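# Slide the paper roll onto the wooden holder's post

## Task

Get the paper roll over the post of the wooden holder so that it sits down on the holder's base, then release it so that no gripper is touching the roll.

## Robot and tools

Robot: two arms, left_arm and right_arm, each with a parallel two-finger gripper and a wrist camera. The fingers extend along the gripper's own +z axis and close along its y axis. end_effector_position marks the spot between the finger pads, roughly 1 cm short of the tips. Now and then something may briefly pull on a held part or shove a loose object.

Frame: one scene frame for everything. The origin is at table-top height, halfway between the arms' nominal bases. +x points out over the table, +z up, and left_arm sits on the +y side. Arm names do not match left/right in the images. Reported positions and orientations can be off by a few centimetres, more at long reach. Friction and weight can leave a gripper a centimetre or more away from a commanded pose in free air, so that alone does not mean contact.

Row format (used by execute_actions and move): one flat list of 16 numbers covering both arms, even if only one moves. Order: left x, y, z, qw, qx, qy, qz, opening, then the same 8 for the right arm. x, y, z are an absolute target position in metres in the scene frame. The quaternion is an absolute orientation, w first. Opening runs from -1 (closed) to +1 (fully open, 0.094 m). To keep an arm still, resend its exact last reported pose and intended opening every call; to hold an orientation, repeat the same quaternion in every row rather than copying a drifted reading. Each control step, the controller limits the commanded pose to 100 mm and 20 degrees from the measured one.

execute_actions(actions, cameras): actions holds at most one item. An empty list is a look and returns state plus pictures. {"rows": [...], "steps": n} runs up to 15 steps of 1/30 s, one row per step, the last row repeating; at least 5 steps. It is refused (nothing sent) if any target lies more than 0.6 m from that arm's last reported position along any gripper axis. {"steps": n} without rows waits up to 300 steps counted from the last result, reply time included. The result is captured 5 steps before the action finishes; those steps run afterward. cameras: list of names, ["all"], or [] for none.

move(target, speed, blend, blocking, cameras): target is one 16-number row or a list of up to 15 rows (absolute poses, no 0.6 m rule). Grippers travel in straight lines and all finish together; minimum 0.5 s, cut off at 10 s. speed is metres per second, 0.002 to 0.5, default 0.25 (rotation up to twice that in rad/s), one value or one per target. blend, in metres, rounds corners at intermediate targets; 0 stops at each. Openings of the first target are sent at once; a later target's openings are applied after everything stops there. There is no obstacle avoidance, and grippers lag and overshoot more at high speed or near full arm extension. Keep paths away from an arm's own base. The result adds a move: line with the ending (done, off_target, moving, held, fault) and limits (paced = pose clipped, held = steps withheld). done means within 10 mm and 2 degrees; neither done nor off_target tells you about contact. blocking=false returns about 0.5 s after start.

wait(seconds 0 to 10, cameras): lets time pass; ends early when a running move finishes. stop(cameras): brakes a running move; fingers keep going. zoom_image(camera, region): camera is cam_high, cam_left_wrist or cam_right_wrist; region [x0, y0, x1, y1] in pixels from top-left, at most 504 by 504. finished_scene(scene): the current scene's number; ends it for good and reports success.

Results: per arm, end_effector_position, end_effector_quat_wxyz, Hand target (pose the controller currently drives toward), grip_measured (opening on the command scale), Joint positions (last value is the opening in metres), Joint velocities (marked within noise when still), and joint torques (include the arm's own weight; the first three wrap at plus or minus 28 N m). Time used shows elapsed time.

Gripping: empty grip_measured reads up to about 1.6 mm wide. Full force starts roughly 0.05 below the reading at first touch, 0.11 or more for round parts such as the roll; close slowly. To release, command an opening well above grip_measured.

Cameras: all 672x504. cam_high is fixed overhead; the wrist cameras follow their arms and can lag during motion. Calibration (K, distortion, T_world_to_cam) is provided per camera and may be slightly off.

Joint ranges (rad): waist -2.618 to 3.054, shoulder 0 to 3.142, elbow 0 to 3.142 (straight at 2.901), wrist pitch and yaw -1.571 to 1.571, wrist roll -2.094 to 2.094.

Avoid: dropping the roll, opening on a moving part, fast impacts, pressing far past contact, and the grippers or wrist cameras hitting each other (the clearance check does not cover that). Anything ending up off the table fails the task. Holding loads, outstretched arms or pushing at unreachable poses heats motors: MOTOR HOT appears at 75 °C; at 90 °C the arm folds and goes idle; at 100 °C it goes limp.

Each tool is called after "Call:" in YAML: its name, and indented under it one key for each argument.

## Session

Call:
execute_actions:
  actions: []
  cameras: ["all"]

Scene clock: 0.00 s of 4400.00 s.
left_arm: end_effector_position=(+0.4202, +0.4363, +0.1842) grip_measured=+1.000 end_effector_quat_wxyz=(+0.502, -0.148, +0.852, +0.022) | right_arm: end_effector_position=(+0.3129, -0.0584, +0.2484) grip_measured=+1.000 end_effector_quat_wxyz=(+0.226, -0.313, +0.833, +0.396)
Joint positions: left_arm=[0.514 1.361 0.847 -0.026 0.275 0.032 0.094] | right_arm=[0.374 1.689 1.564 -0.823 -0.767 -0.075 0.094]
Joint velocities: within noise
Joint torques (N m): no reading
Motor temperatures (°C): left_arm=[23 24 21 24 22 21 23] | right_arm=[23 23 22 22 22 23 24]
Heat: left arm: 24 °C; right arm: 24 °C.
Hand target: left_arm +0.4204, +0.4360, +0.1883; +0.505, -0.146, +0.850, +0.022 | right_arm +0.3117, -0.0574, +0.2582; +0.235, -0.319, +0.826, +0.401
camera_calibration:
cam_left_wrist: T_world_to_cam=[[0.309565, -0.923343, 0.227172, 0.226925], [-0.769323, -0.383616, -0.510863, 0.609734], [0.558849, -0.0166232, -0.829103, 0.0287855], [0, 0, 0, 1]] pos_world=[0.382748, 0.443912, 0.283806]
cam_right_wrist: T_world_to_cam=[[0.784237, -0.424313, -0.452692, -0.15854], [-0.588642, -0.739459, -0.326651, 0.24589], [-0.196145, 0.522645, -0.82968, 0.401938], [0, 0, 0, 1]] pos_world=[0.347912, -0.0955156, 0.34203]

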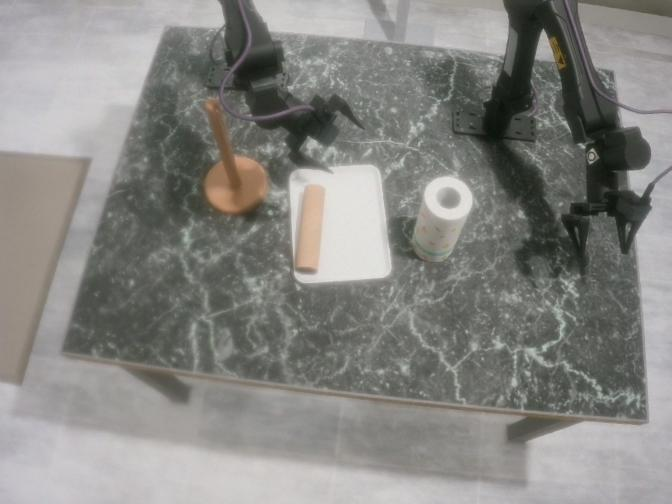

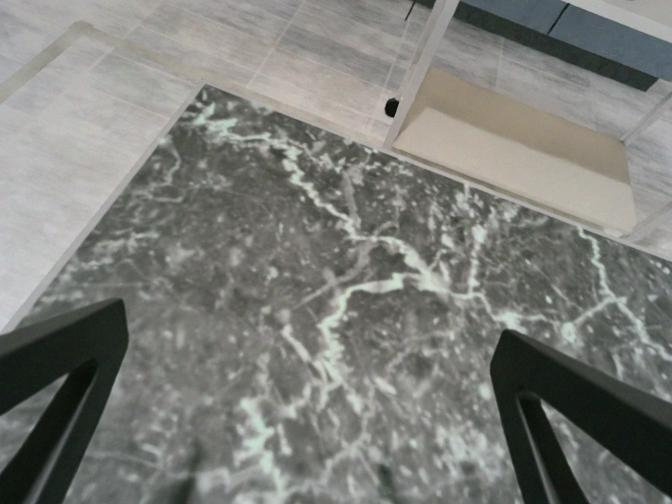

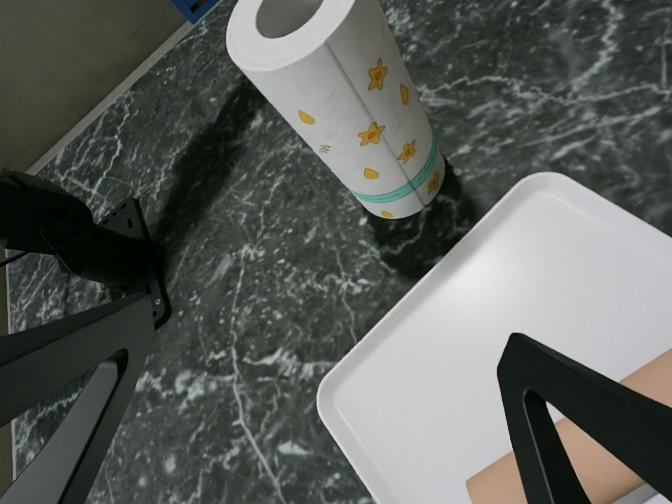

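Call:
zoom_image:
  camera: "cam_high"
  region: [180, 80, 300, 220]

Call:
zoom_image:
  camera: "cam_high"
  region: [380, 160, 500, 280]

Scaled by 3.600 from the camera's 672x504 image, which has a finer 960x720 frame.

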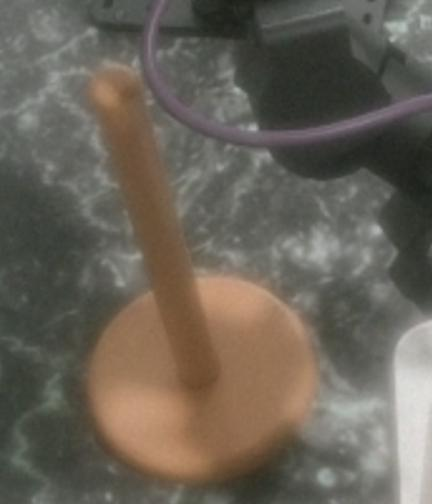

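Scaled by 4.200 from the camera's 672x504 image, which has a finer 960x720 frame.

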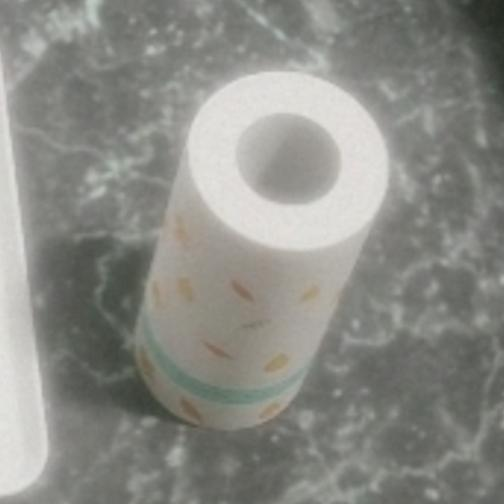

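Call:
move:
  target:
    - [0.37,0.33,0.30,0.674,0.213,0.674,-0.213,1,0.30,-0.1,0.44,0.37,-0.239,0.893,0.099,1]
    - [0.365,0.15,0.285,0.674,0.213,0.674,-0.213,1,0.31,-0.33,0.44,0.383,0,0.924,0,1]
  speed: 0.45
  blend: 0.05

Call:
zoom_image:
  camera: "cam_high"
  region: [380, 120, 540, 280]

Scene clock: 4.30 s of 4400.00 s.
left_arm: end_effector_position=(+0.3686, +0.1504, +0.2894) grip_measured=+1.000 end_effector_quat_wxyz=(+0.676, +0.217, +0.672, -0.211) | right_arm: end_effector_position=(+0.3182, -0.3304, +0.4370) grip_measured=+1.000 end_effector_quat_wxyz=(+0.405, +0.003, +0.914, -0.004)
Joint positions: left_arm=[-0.094 0.949 0.532 0.419 0.539 0.009 0.094] | right_arm=[-0.005 1.654 2.493 -1.576 0.016 0.007 0.094]
Joint velocities: within noise
Joint torques (N m): left_arm=[-0.54 -3.73 5.87 2.1 -0.04 -0.12] | right_arm=[-0.47 -7.77 3.23 1.46 -0.15 -0.04]
Motor temperatures (°C): left_arm=[23 24 21 25 22 21 23] | right_arm=[23 24 23 23 22 23 24]
Heat: left arm: 25 °C; right arm: 24 °C.
Hand target: left_arm +0.3651, +0.1500, +0.2850; +0.674, +0.213, +0.674, -0.213 | right_arm +0.3101, -0.3299, +0.4395; +0.407, +0.000, +0.914, +0.000
Off the commanded pose: left_arm 0.006 m, 1 deg | right_arm 0.009 m, 3 deg.
joint sent to its limit (right arm) — joint 4 (wrist pitch), lower limit.
Kept back: nothing.
move: off_target (right_arm)
camera_calibration:
cam_left_wrist: T_world_to_cam=[[-0.590649, -0.799077, 0.112292, 0.301334], [-0.435042, 0.198137, -0.878339, 0.409733], [0.679612, -0.567642, -0.464662, 0.073064], [0, 0, 0, 1]] pos_world=[0.306579, 0.20108, 0.359997]
cam_right_wrist: T_world_to_cam=[[0.0918765, -0.992647, 0.0788133, -0.392473], [-0.939224, -0.112679, -0.324287, 0.427112], [0.330783, -0.044229, -0.94267, 0.395971], [0, 0, 0, 1]] pos_world=[0.306232, -0.323947, 0.542709]

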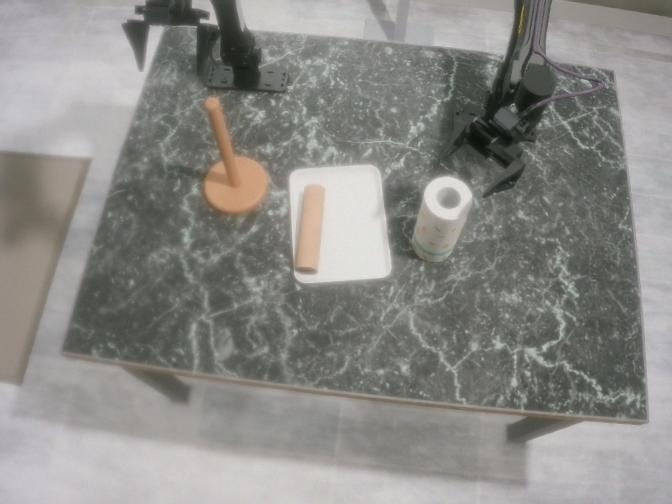

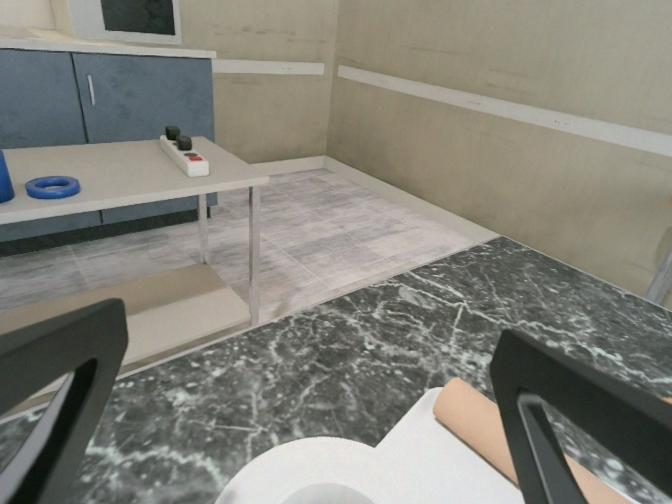

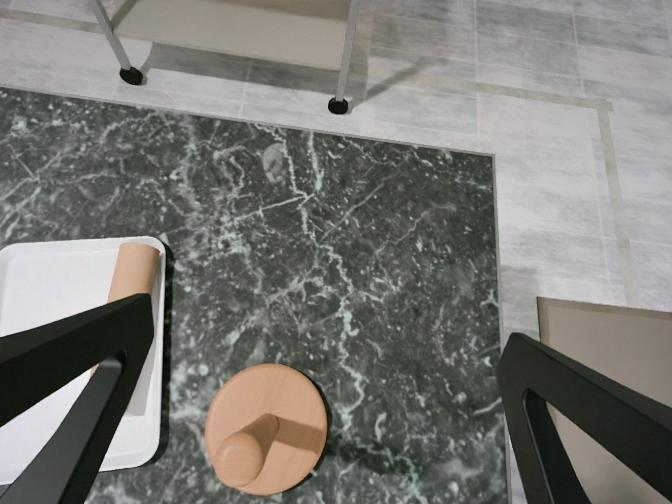

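Scaled by 3.150 from the camera's 672x504 image, which has a finer 960x720 frame.

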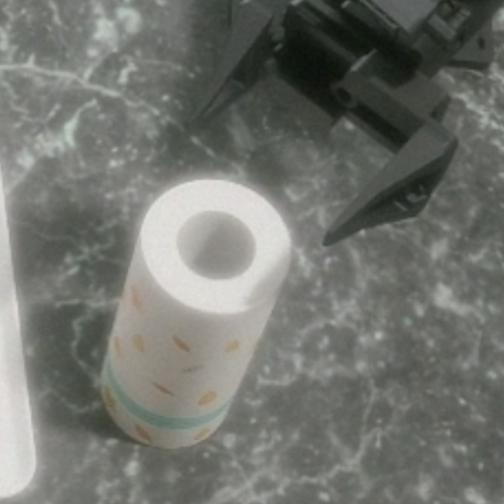

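Call:
zoom_image:
  camera: "cam_left_wrist"
  region: [180, 400, 480, 504]

Scaled by 1.680 from the camera's 672x504 image, which has a finer 960x720 frame.

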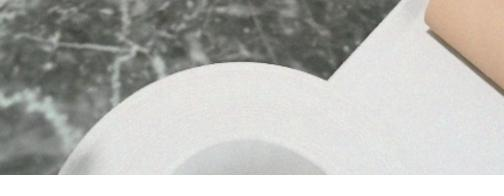

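Call:
move:
  target: [0.3675,0.1346,0.235,0.674,0.213,0.674,-0.213,1,0.22,-0.56,0.42,0.34,0.427,0.82,-0.177,1]
  speed: 0.4
  cameras: ["cam_high","cam_left_wrist"]

Call:
zoom_image:
  camera: "cam_high"
  region: [380, 140, 520, 280]

Scene clock: 7.07 s of 4400.00 s.
left_arm: end_effector_position=(+0.3687, +0.1358, +0.2471) grip_measured=+1.000 end_effector_quat_wxyz=(+0.684, +0.217, +0.664, -0.208) | right_arm: end_effector_position=(+0.2235, -0.5560, +0.4153) grip_measured=+1.000 end_effector_quat_wxyz=(+0.338, +0.418, +0.826, -0.169)
Joint positions: left_arm=[-0.175 1.043 0.371 0.699 0.455 0.009 0.094] | right_arm=[-0.634 1.612 2.368 -1.577 0.216 0.232 0.094]
Joint velocities: within noise
Joint torques (N m): left_arm=[-0.57 -2.1 5.56 2.14 -0.1 -0.12] | right_arm=[-0.51 -4.85 6.89 1.36 0.29 0.09]
Motor temperatures (°C): left_arm=[23 24 21 26 22 21 23] | right_arm=[23 24 23 23 22 23 24]
Heat: left arm: 26 °C; right arm: 24 °C.
Hand target: left_arm +0.3674, +0.1347, +0.2350; +0.674, +0.213, +0.674, -0.213 | right_arm +0.2199, -0.5598, +0.4199; +0.341, +0.426, +0.819, -0.177
Off the commanded pose: left_arm 0.012 m, 2 deg | right_arm 0.007 m, 2 deg.
joint sent to its limit (right arm) — joint 4 (wrist pitch), lower limit.
Kept back: nothing.
move: off_target (left_arm)
camera_calibration:
cam_left_wrist: T_world_to_cam=[[-0.590424, -0.800641, 0.101853, 0.297189], [-0.414951, 0.192887, -0.889163, 0.371492], [0.692253, -0.567247, -0.446112, 0.0356403], [0, 0, 0, 1]] pos_world=[0.304947, 0.186503, 0.315947]
Images, in order (width x height): cam_high 672x504, cam_left_wrist 672x504.

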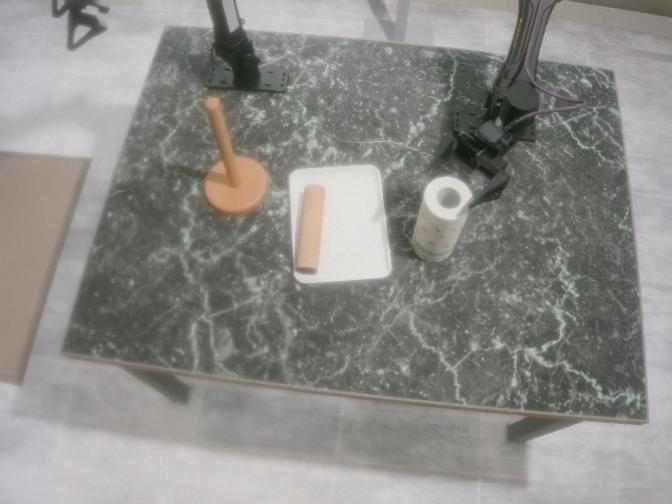

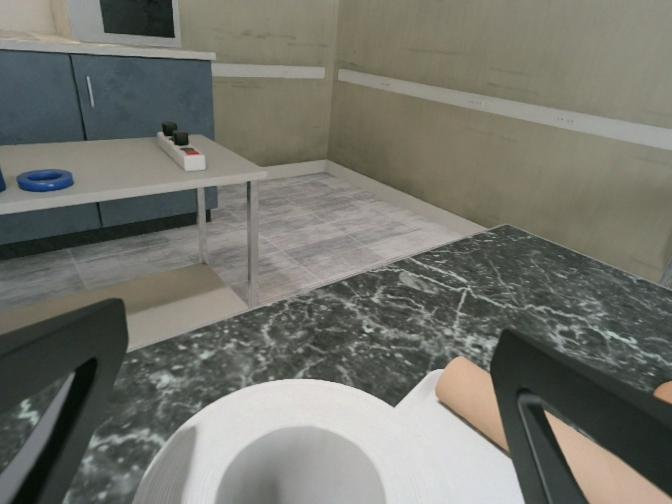

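Scaled by 3.600 from the camera's 672x504 image, which has a finer 960x720 frame.

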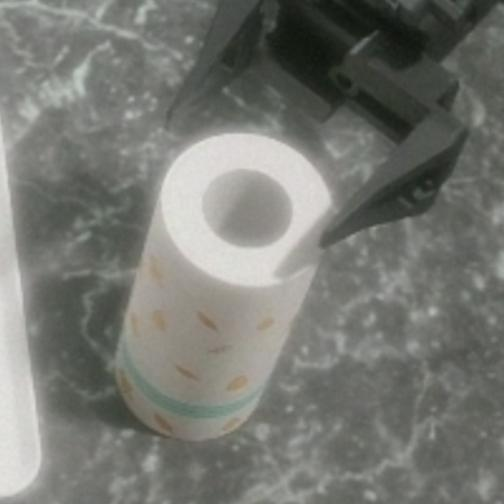

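Call:
move:
  target: [0.362,0.1370,0.14,0.670,0.212,0.680,-0.214,1,0.22,-0.56,0.42,0.34,0.427,0.82,-0.177,1]
  speed: 0.14
  cameras: ["cam_high","cam_left_wrist"]

Scene clock: 9.17 s of 4400.00 s.
left_arm: end_effector_position=(+0.3653, +0.1365, +0.1505) grip_measured=+1.000 end_effector_quat_wxyz=(+0.681, +0.216, +0.668, -0.209) | right_arm: end_effector_position=(+0.2234, -0.5561, +0.4153) grip_measured=+1.000 end_effector_quat_wxyz=(+0.338, +0.419, +0.826, -0.169)
Joint positions: left_arm=[-0.175 1.582 0.134 1.465 0.454 0.009 0.094] | right_arm=[-0.634 1.612 2.368 -1.577 0.217 0.233 0.094]
Joint velocities: within noise
Joint torques (N m): left_arm=[0.06 -3.23 2.89 2.13 0.01 -0.12] | right_arm=[-0.53 -4.94 6.89 1.37 0.29 0.08]
Motor temperatures (°C): left_arm=[23 24 21 27 22 21 23] | right_arm=[23 24 23 23 22 23 24]
Heat: left arm: 27 °C; right arm: 24 °C.
Hand target: left_arm +0.3619, +0.1371, +0.1401; +0.669, +0.212, +0.680, -0.214 | right_arm +0.2199, -0.5599, +0.4199; +0.341, +0.426, +0.819, -0.177
Off the commanded pose: left_arm 0.011 m, 2 deg | right_arm 0.007 m, 1 deg.
joint sent to its limit (right arm) — joint 4 (wrist pitch), lower limit.
Kept back: nothing.
move: off_target (left_arm)
camera_calibration:
cam_left_wrist: T_world_to_cam=[[-0.588468, -0.801437, 0.106788, 0.304242], [-0.424058, 0.193485, -0.884725, 0.286635], [0.68839, -0.565917, -0.453716, -0.00229487], [0, 0, 0, 1]] pos_world=[0.302166, 0.187072, 0.220062]
Images, in order (width x height): cam_high 672x504, cam_left_wrist 672x504.

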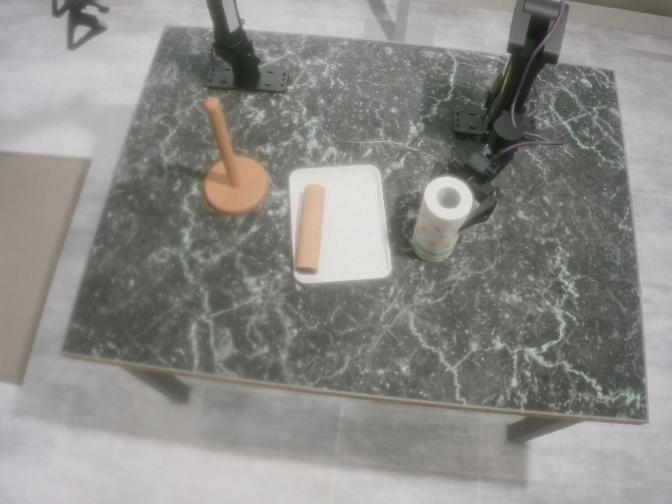

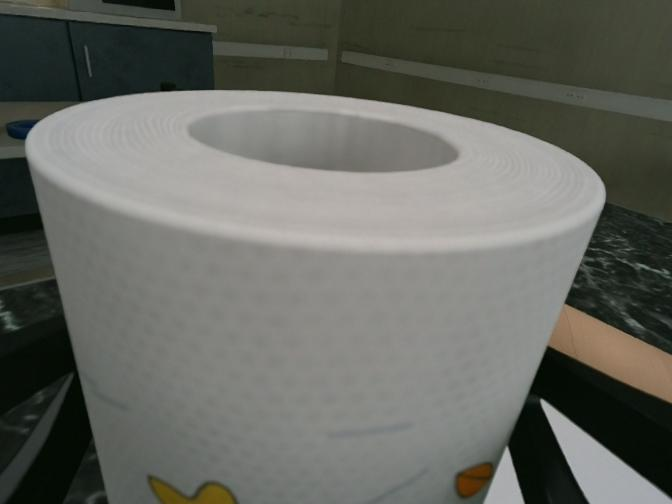

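Call:
move:
  target:
    - [0.362,0.1370,0.14,0.670,0.212,0.680,-0.214,0.55,0.22,-0.56,0.42,0.34,0.427,0.82,-0.177,1]
    - [0.362,0.125,0.25,0.676,0.215,0.672,-0.21,0.55,0.22,-0.56,0.42,0.34,0.427,0.82,-0.177,1]
    - [0.35,-0.09,0.48,0.63,0.32,0.63,-0.318,0.55,0.22,-0.56,0.42,0.34,0.427,0.82,-0.177,1]
    - [0.286,-0.296,0.488,0.612,0.368,0.600,-0.361,0.55,0.22,-0.56,0.42,0.34,0.427,0.82,-0.177,1]
  speed: [0.3,0.3,0.4,0.35]
  blend: [0,0.05,0.08,0]
  cameras: ["cam_high"]

Call:
zoom_image:
  camera: "cam_high"
  region: [120, 0, 280, 160]

Scene clock: 13.03 s of 4400.00 s.
left_arm: end_effector_position=(+0.2790, -0.2894, +0.4919) grip_measured=+0.601 end_effector_quat_wxyz=(+0.608, +0.369, +0.600, -0.367) | right_arm: end_effector_position=(+0.2234, -0.5561, +0.4153) grip_measured=+1.000 end_effector_quat_wxyz=(+0.338, +0.419, +0.826, -0.169)
Joint positions: left_arm=[-1.212 2.076 2.427 -0.343 -0.1 0.009 0.075] | right_arm=[-0.634 1.612 2.368 -1.577 0.217 0.233 0.094]
Joint velocities: within noise
Joint torques (N m): left_arm=[0.42 -9.68 9.59 2.28 -0.06 0.05] | right_arm=[-0.53 -4.94 6.9 1.37 0.29 0.09]
Motor temperatures (°C): left_arm=[23 24 21 28 22 21 24] | right_arm=[23 24 23 24 22 23 24]
Heat: left arm: 28 °C; right arm: 24 °C.
Hand target: left_arm +0.2857, -0.2955, +0.4874; +0.612, +0.368, +0.600, -0.361 | right_arm +0.2199, -0.5599, +0.4199; +0.341, +0.426, +0.819, -0.177
Off the commanded pose: left_arm 0.010 m, 1 deg | right_arm 0.007 m, 1 deg.
joint sent to its limit (right arm) — joint 4 (wrist pitch), lower limit.
Kept back: nothing.
move: done
Images, in order (width x height): cam_high 672x504.

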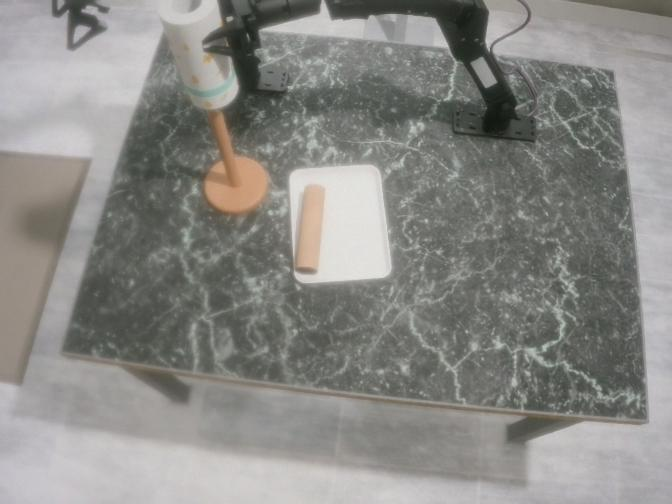

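Scaled by 3.150 from the camera's 672x504 image, which has a finer 960x720 frame.

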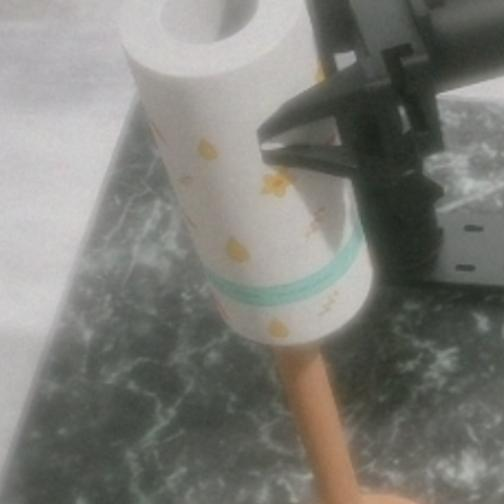

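Call:
move:
  target:
    - [0.274,-0.294,0.475,0.612,0.368,0.600,-0.361,0.55,0.22,-0.56,0.42,0.34,0.427,0.82,-0.177,1]
    - [0.273,-0.292,0.43,0.615,0.366,0.598,-0.361,0.55,0.22,-0.56,0.42,0.34,0.427,0.82,-0.177,1]
  speed: 0.14
  blend: 0.01
  cameras: ["cam_high"]

Call:
zoom_image:
  camera: "cam_high"
  region: [120, 0, 280, 160]

Scene clock: 14.93 s of 4400.00 s.
left_arm: end_effector_position=(+0.2810, -0.3040, +0.3981) grip_measured=+0.601 end_effector_quat_wxyz=(+0.596, +0.377, +0.618, -0.348) | right_arm: end_effector_position=(+0.2234, -0.5561, +0.4153) grip_measured=+1.000 end_effector_quat_wxyz=(+0.338, +0.419, +0.826, -0.169)
Joint positions: left_arm=[-1.227 1.979 1.935 -0.003 -0.132 0.012 0.075] | right_arm=[-0.634 1.612 2.368 -1.577 0.217 0.233 0.094]
Joint velocities: within noise
Joint torques (N m): left_arm=[-0.61 -16.18 7.32 2.42 -0.06 0.06] | right_arm=[-0.53 -4.96 6.94 1.34 0.31 0.09]
Motor temperatures (°C): left_arm=[23 25 22 28 22 21 24] | right_arm=[23 24 23 24 22 23 24]
Heat: left arm: 28 °C; right arm: 24 °C.
Hand target: left_arm +0.2732, -0.2921, +0.4297; +0.615, +0.366, +0.598, -0.361 | right_arm +0.2199, -0.5599, +0.4199; +0.341, +0.426, +0.819, -0.177
Off the commanded pose: left_arm 0.035 m, 4 deg | right_arm 0.007 m, 1 deg.
joint sent to its limit (right arm) — joint 4 (wrist pitch), lower limit.
Kept back: nothing.
move: off_target (left_arm); blend cut to 0.0087 m at target 1
Images, in order (width x height): cam_high 672x504.

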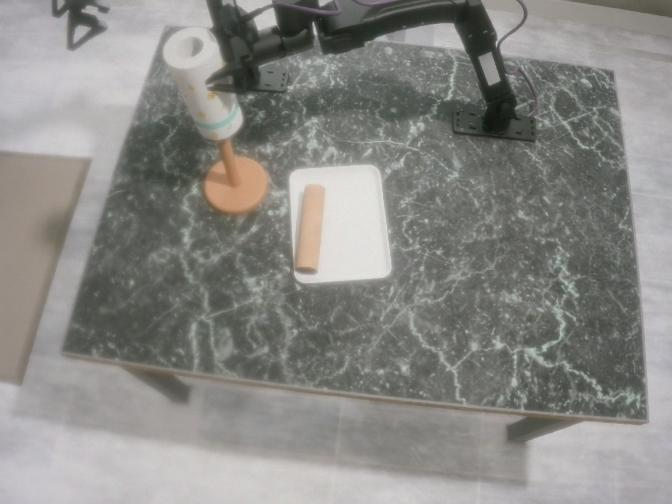

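Scaled by 3.150 from the camera's 672x504 image, which has a finer 960x720 frame.

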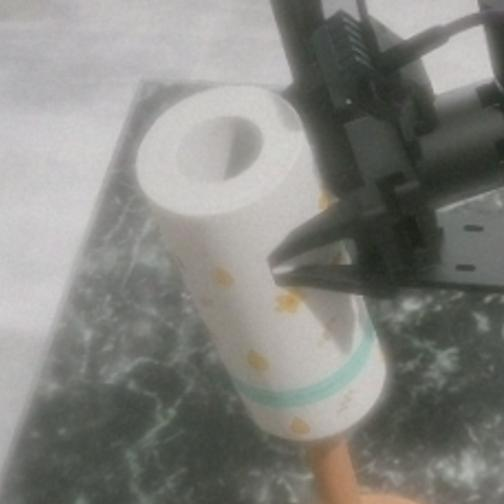

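Call:
move:
  target:
    - [0.272,-0.294,0.40,0.618,0.364,0.595,-0.362,0.55,0.22,-0.56,0.42,0.34,0.427,0.82,-0.177,1]
    - [0.274,-0.296,0.27,0.612,0.368,0.600,-0.361,0.55,0.22,-0.56,0.42,0.34,0.427,0.82,-0.177,1]
  speed: 0.15
  blend: 0.01
  cameras: ["cam_high"]

Call:
zoom_image:
  camera: "cam_high"
  region: [140, 50, 300, 210]

Scene clock: 16.73 s of 4400.00 s.
left_arm: end_effector_position=(+0.2755, -0.2922, +0.2860) grip_measured=+0.601 end_effector_quat_wxyz=(+0.615, +0.362, +0.599, -0.363) | right_arm: end_effector_position=(+0.2234, -0.5561, +0.4153) grip_measured=+1.000 end_effector_quat_wxyz=(+0.338, +0.419, +0.826, -0.169)
Joint positions: left_arm=[-1.229 1.962 1.391 0.591 -0.135 0.013 0.075] | right_arm=[-0.634 1.612 2.368 -1.577 0.217 0.233 0.094]
Joint velocities: within noise
Joint torques (N m): left_arm=[-0.38 -10.13 5.96 2.51 0.04 0.03] | right_arm=[-0.53 -4.88 6.9 1.37 0.3 0.09]
Motor temperatures (°C): left_arm=[23 26 22 29 22 21 24] | right_arm=[23 24 23 24 22 23 24]
Heat: left arm: 29 °C; right arm: 24 °C.
Hand target: left_arm +0.2738, -0.2957, +0.2700; +0.612, +0.368, +0.600, -0.361 | right_arm +0.2199, -0.5598, +0.4199; +0.341, +0.426, +0.819, -0.177
Off the commanded pose: left_arm 0.017 m, 1 deg | right_arm 0.007 m, 1 deg.
joint sent to its limit (right arm) — joint 4 (wrist pitch), lower limit.
Kept back: nothing.
move: off_target (left_arm)
Images, in order (width x height): cam_high 672x504.

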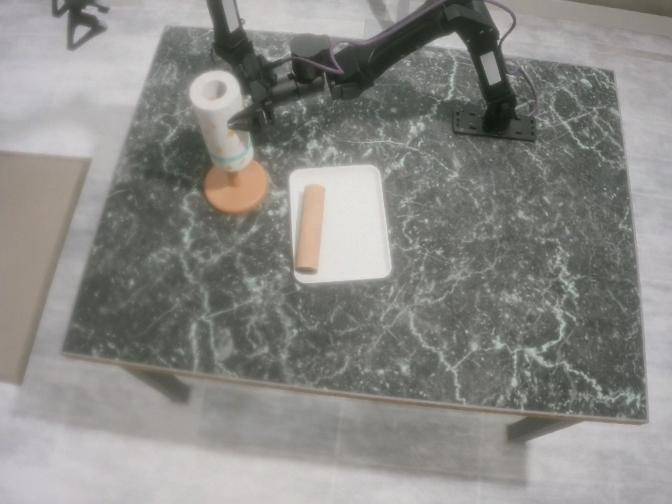

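Scaled by 3.150 from the camera's 672x504 image, which has a finer 960x720 frame.

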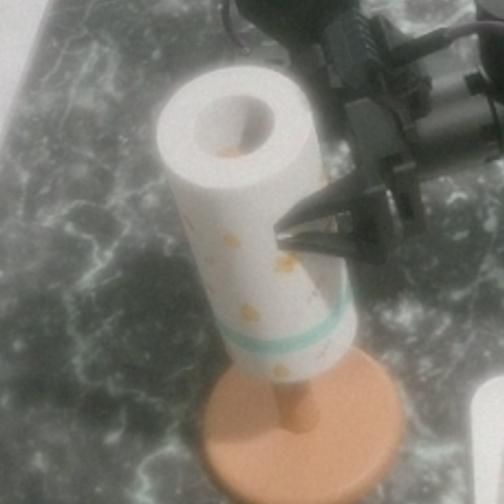

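Call:
move:
  target:
    - [0.274,-0.298,0.205,0.612,0.368,0.600,-0.361,0.55,0.22,-0.56,0.42,0.34,0.427,0.82,-0.177,1]
    - [0.274,-0.298,0.163,0.612,0.368,0.600,-0.361,0.55,0.22,-0.56,0.42,0.34,0.427,0.82,-0.177,1]
  speed: [0.16,0.08]
  blend: 0.01
  cameras: ["cam_high"]

Call:
zoom_image:
  camera: "cam_high"
  region: [140, 70, 300, 230]

Scene clock: 18.43 s of 4400.00 s.
left_arm: end_effector_position=(+0.2772, -0.2968, +0.1841) grip_measured=+0.601 end_effector_quat_wxyz=(+0.619, +0.359, +0.596, -0.365) | right_arm: end_effector_position=(+0.2233, -0.5561, +0.4153) grip_measured=+1.000 end_effector_quat_wxyz=(+0.338, +0.419, +0.826, -0.169)
Joint positions: left_arm=[-1.229 2.172 1.243 0.961 -0.135 0.014 0.075] | right_arm=[-0.634 1.612 2.368 -1.577 0.217 0.233 0.094]
Joint velocities: within noise
Joint torques (N m): left_arm=[-0.42 -10.17 5.31 2.44 0.01 0.03] | right_arm=[-0.53 -4.9 6.94 1.36 0.3 0.09]
Motor temperatures (°C): left_arm=[23 26 22 29 22 21 24] | right_arm=[23 24 23 24 22 23 24]
Heat: left arm: 29 °C; right arm: 24 °C.
Hand target: left_arm +0.2737, -0.2976, +0.1632; +0.612, +0.368, +0.600, -0.361 | right_arm +0.2198, -0.5599, +0.4199; +0.341, +0.426, +0.819, -0.177
Off the commanded pose: left_arm 0.021 m, 1 deg | right_arm 0.007 m, 1 deg.
joint sent to its limit (right arm) — joint 4 (wrist pitch), lower limit.
Kept back: nothing.
move: off_target (left_arm)
Images, in order (width x height): cam_high 672x504.

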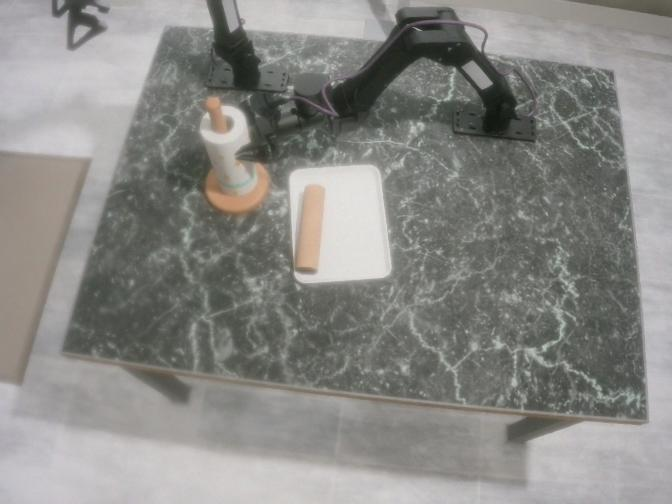

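Scaled by 3.150 from the camera's 672x504 image, which has a finer 960x720 frame.

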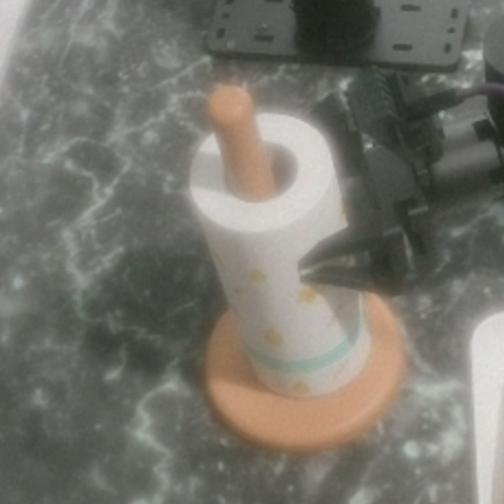

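Call:
move:
  target: [0.274,-0.303,0.148,0.610,0.369,0.602,-0.360,0.55,0.22,-0.56,0.42,0.34,0.427,0.82,-0.177,1]
  speed: 0.08
  cameras: ["cam_high"]

Call:
zoom_image:
  camera: "cam_high"
  region: [140, 70, 300, 230]

Scene clock: 19.40 s of 4400.00 s.
left_arm: end_effector_position=(+0.2777, -0.2980, +0.1803) grip_measured=+0.601 end_effector_quat_wxyz=(+0.626, +0.353, +0.588, -0.371) | right_arm: end_effector_position=(+0.2233, -0.5561, +0.4153) grip_measured=+1.000 end_effector_quat_wxyz=(+0.338, +0.419, +0.826, -0.169)
Joint positions: left_arm=[-1.229 2.203 1.243 1.021 -0.135 0.014 0.075] | right_arm=[-0.634 1.612 2.368 -1.577 0.217 0.233 0.094]
Joint velocities: within noise
Joint torques (N m): left_arm=[-0.87 -9.33 5.97 2.07 -0.02 0.02] | right_arm=[-0.51 -4.9 6.91 1.35 0.3 0.1]
Motor temperatures (°C): left_arm=[23 26 22 29 22 21 24] | right_arm=[23 24 23 24 22 23 24]
Heat: left arm: 29 °C; right arm: 24 °C.
Hand target: left_arm +0.2733, -0.3013, +0.1483; +0.610, +0.369, +0.602, -0.360 | right_arm +0.2199, -0.5599, +0.4199; +0.341, +0.426, +0.819, -0.177
Off the commanded pose: left_arm 0.033 m, 3 deg | right_arm 0.007 m, 1 deg.
joint sent to its limit (right arm) — joint 4 (wrist pitch), lower limit.
Kept back: nothing.
move: off_target (left_arm)
Images, in order (width x height): cam_high 672x504.

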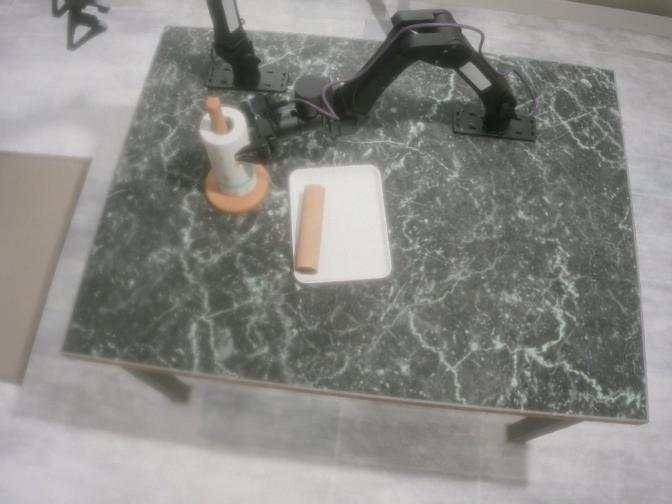

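Scaled by 3.150 from the camera's 672x504 image, which has a finer 960x720 frame.

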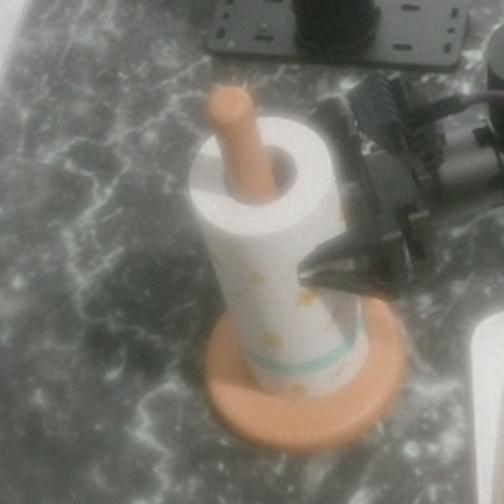

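Call:
move:
  target:
    - [0.2775,-0.298,0.178,0.620,0.36,0.594,-0.366,1,0.22,-0.56,0.42,0.34,0.427,0.82,-0.177,1]
    - [0.220,-0.195,0.185,0.615,0.362,0.599,-0.363,1,0.22,-0.56,0.42,0.34,0.427,0.82,-0.177,1]
  speed: 0.22
  cameras: ["cam_high"]

Scene clock: 21.37 s of 4400.00 s.
left_arm: end_effector_position=(+0.2225, -0.2006, +0.1770) grip_measured=+0.999 end_effector_quat_wxyz=(+0.611, +0.366, +0.602, -0.361) | right_arm: end_effector_position=(+0.2233, -0.5561, +0.4153) grip_measured=+1.000 end_effector_quat_wxyz=(+0.338, +0.419, +0.826, -0.169)
Joint positions: left_arm=[-1.28 1.864 0.733 1.139 -0.182 0.014 0.094] | right_arm=[-0.634 1.612 2.368 -1.577 0.217 0.233 0.094]
Joint velocities: within noise
Joint torques (N m): left_arm=[-0.29 -11.78 4.33 2.18 -0.06 0] | right_arm=[-0.55 -4.92 6.95 1.36 0.3 0.1]
Motor temperatures (°C): left_arm=[23 26 22 29 22 21 24] | right_arm=[23 24 23 24 22 23 24]
Heat: left arm: 29 °C; right arm: 24 °C.
Hand target: left_arm +0.2202, -0.1953, +0.1847; +0.615, +0.362, +0.599, -0.363 | right_arm +0.2199, -0.5599, +0.4199; +0.341, +0.426, +0.819, -0.177
Off the commanded pose: left_arm 0.010 m, 1 deg | right_arm 0.007 m, 1 deg.
joint sent to its limit (right arm) — joint 4 (wrist pitch), lower limit.
Kept back: nothing.
move: done
Images, in order (width x height): cam_high 672x504.

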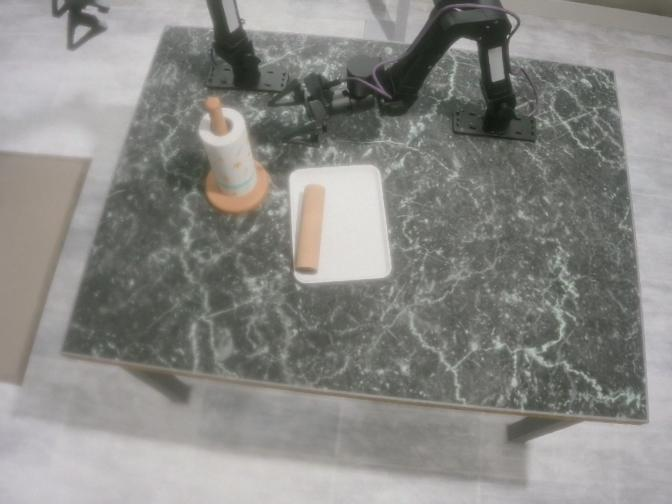

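Call:
finished_scene:
  scene: 2

The scene is finished: the task was done.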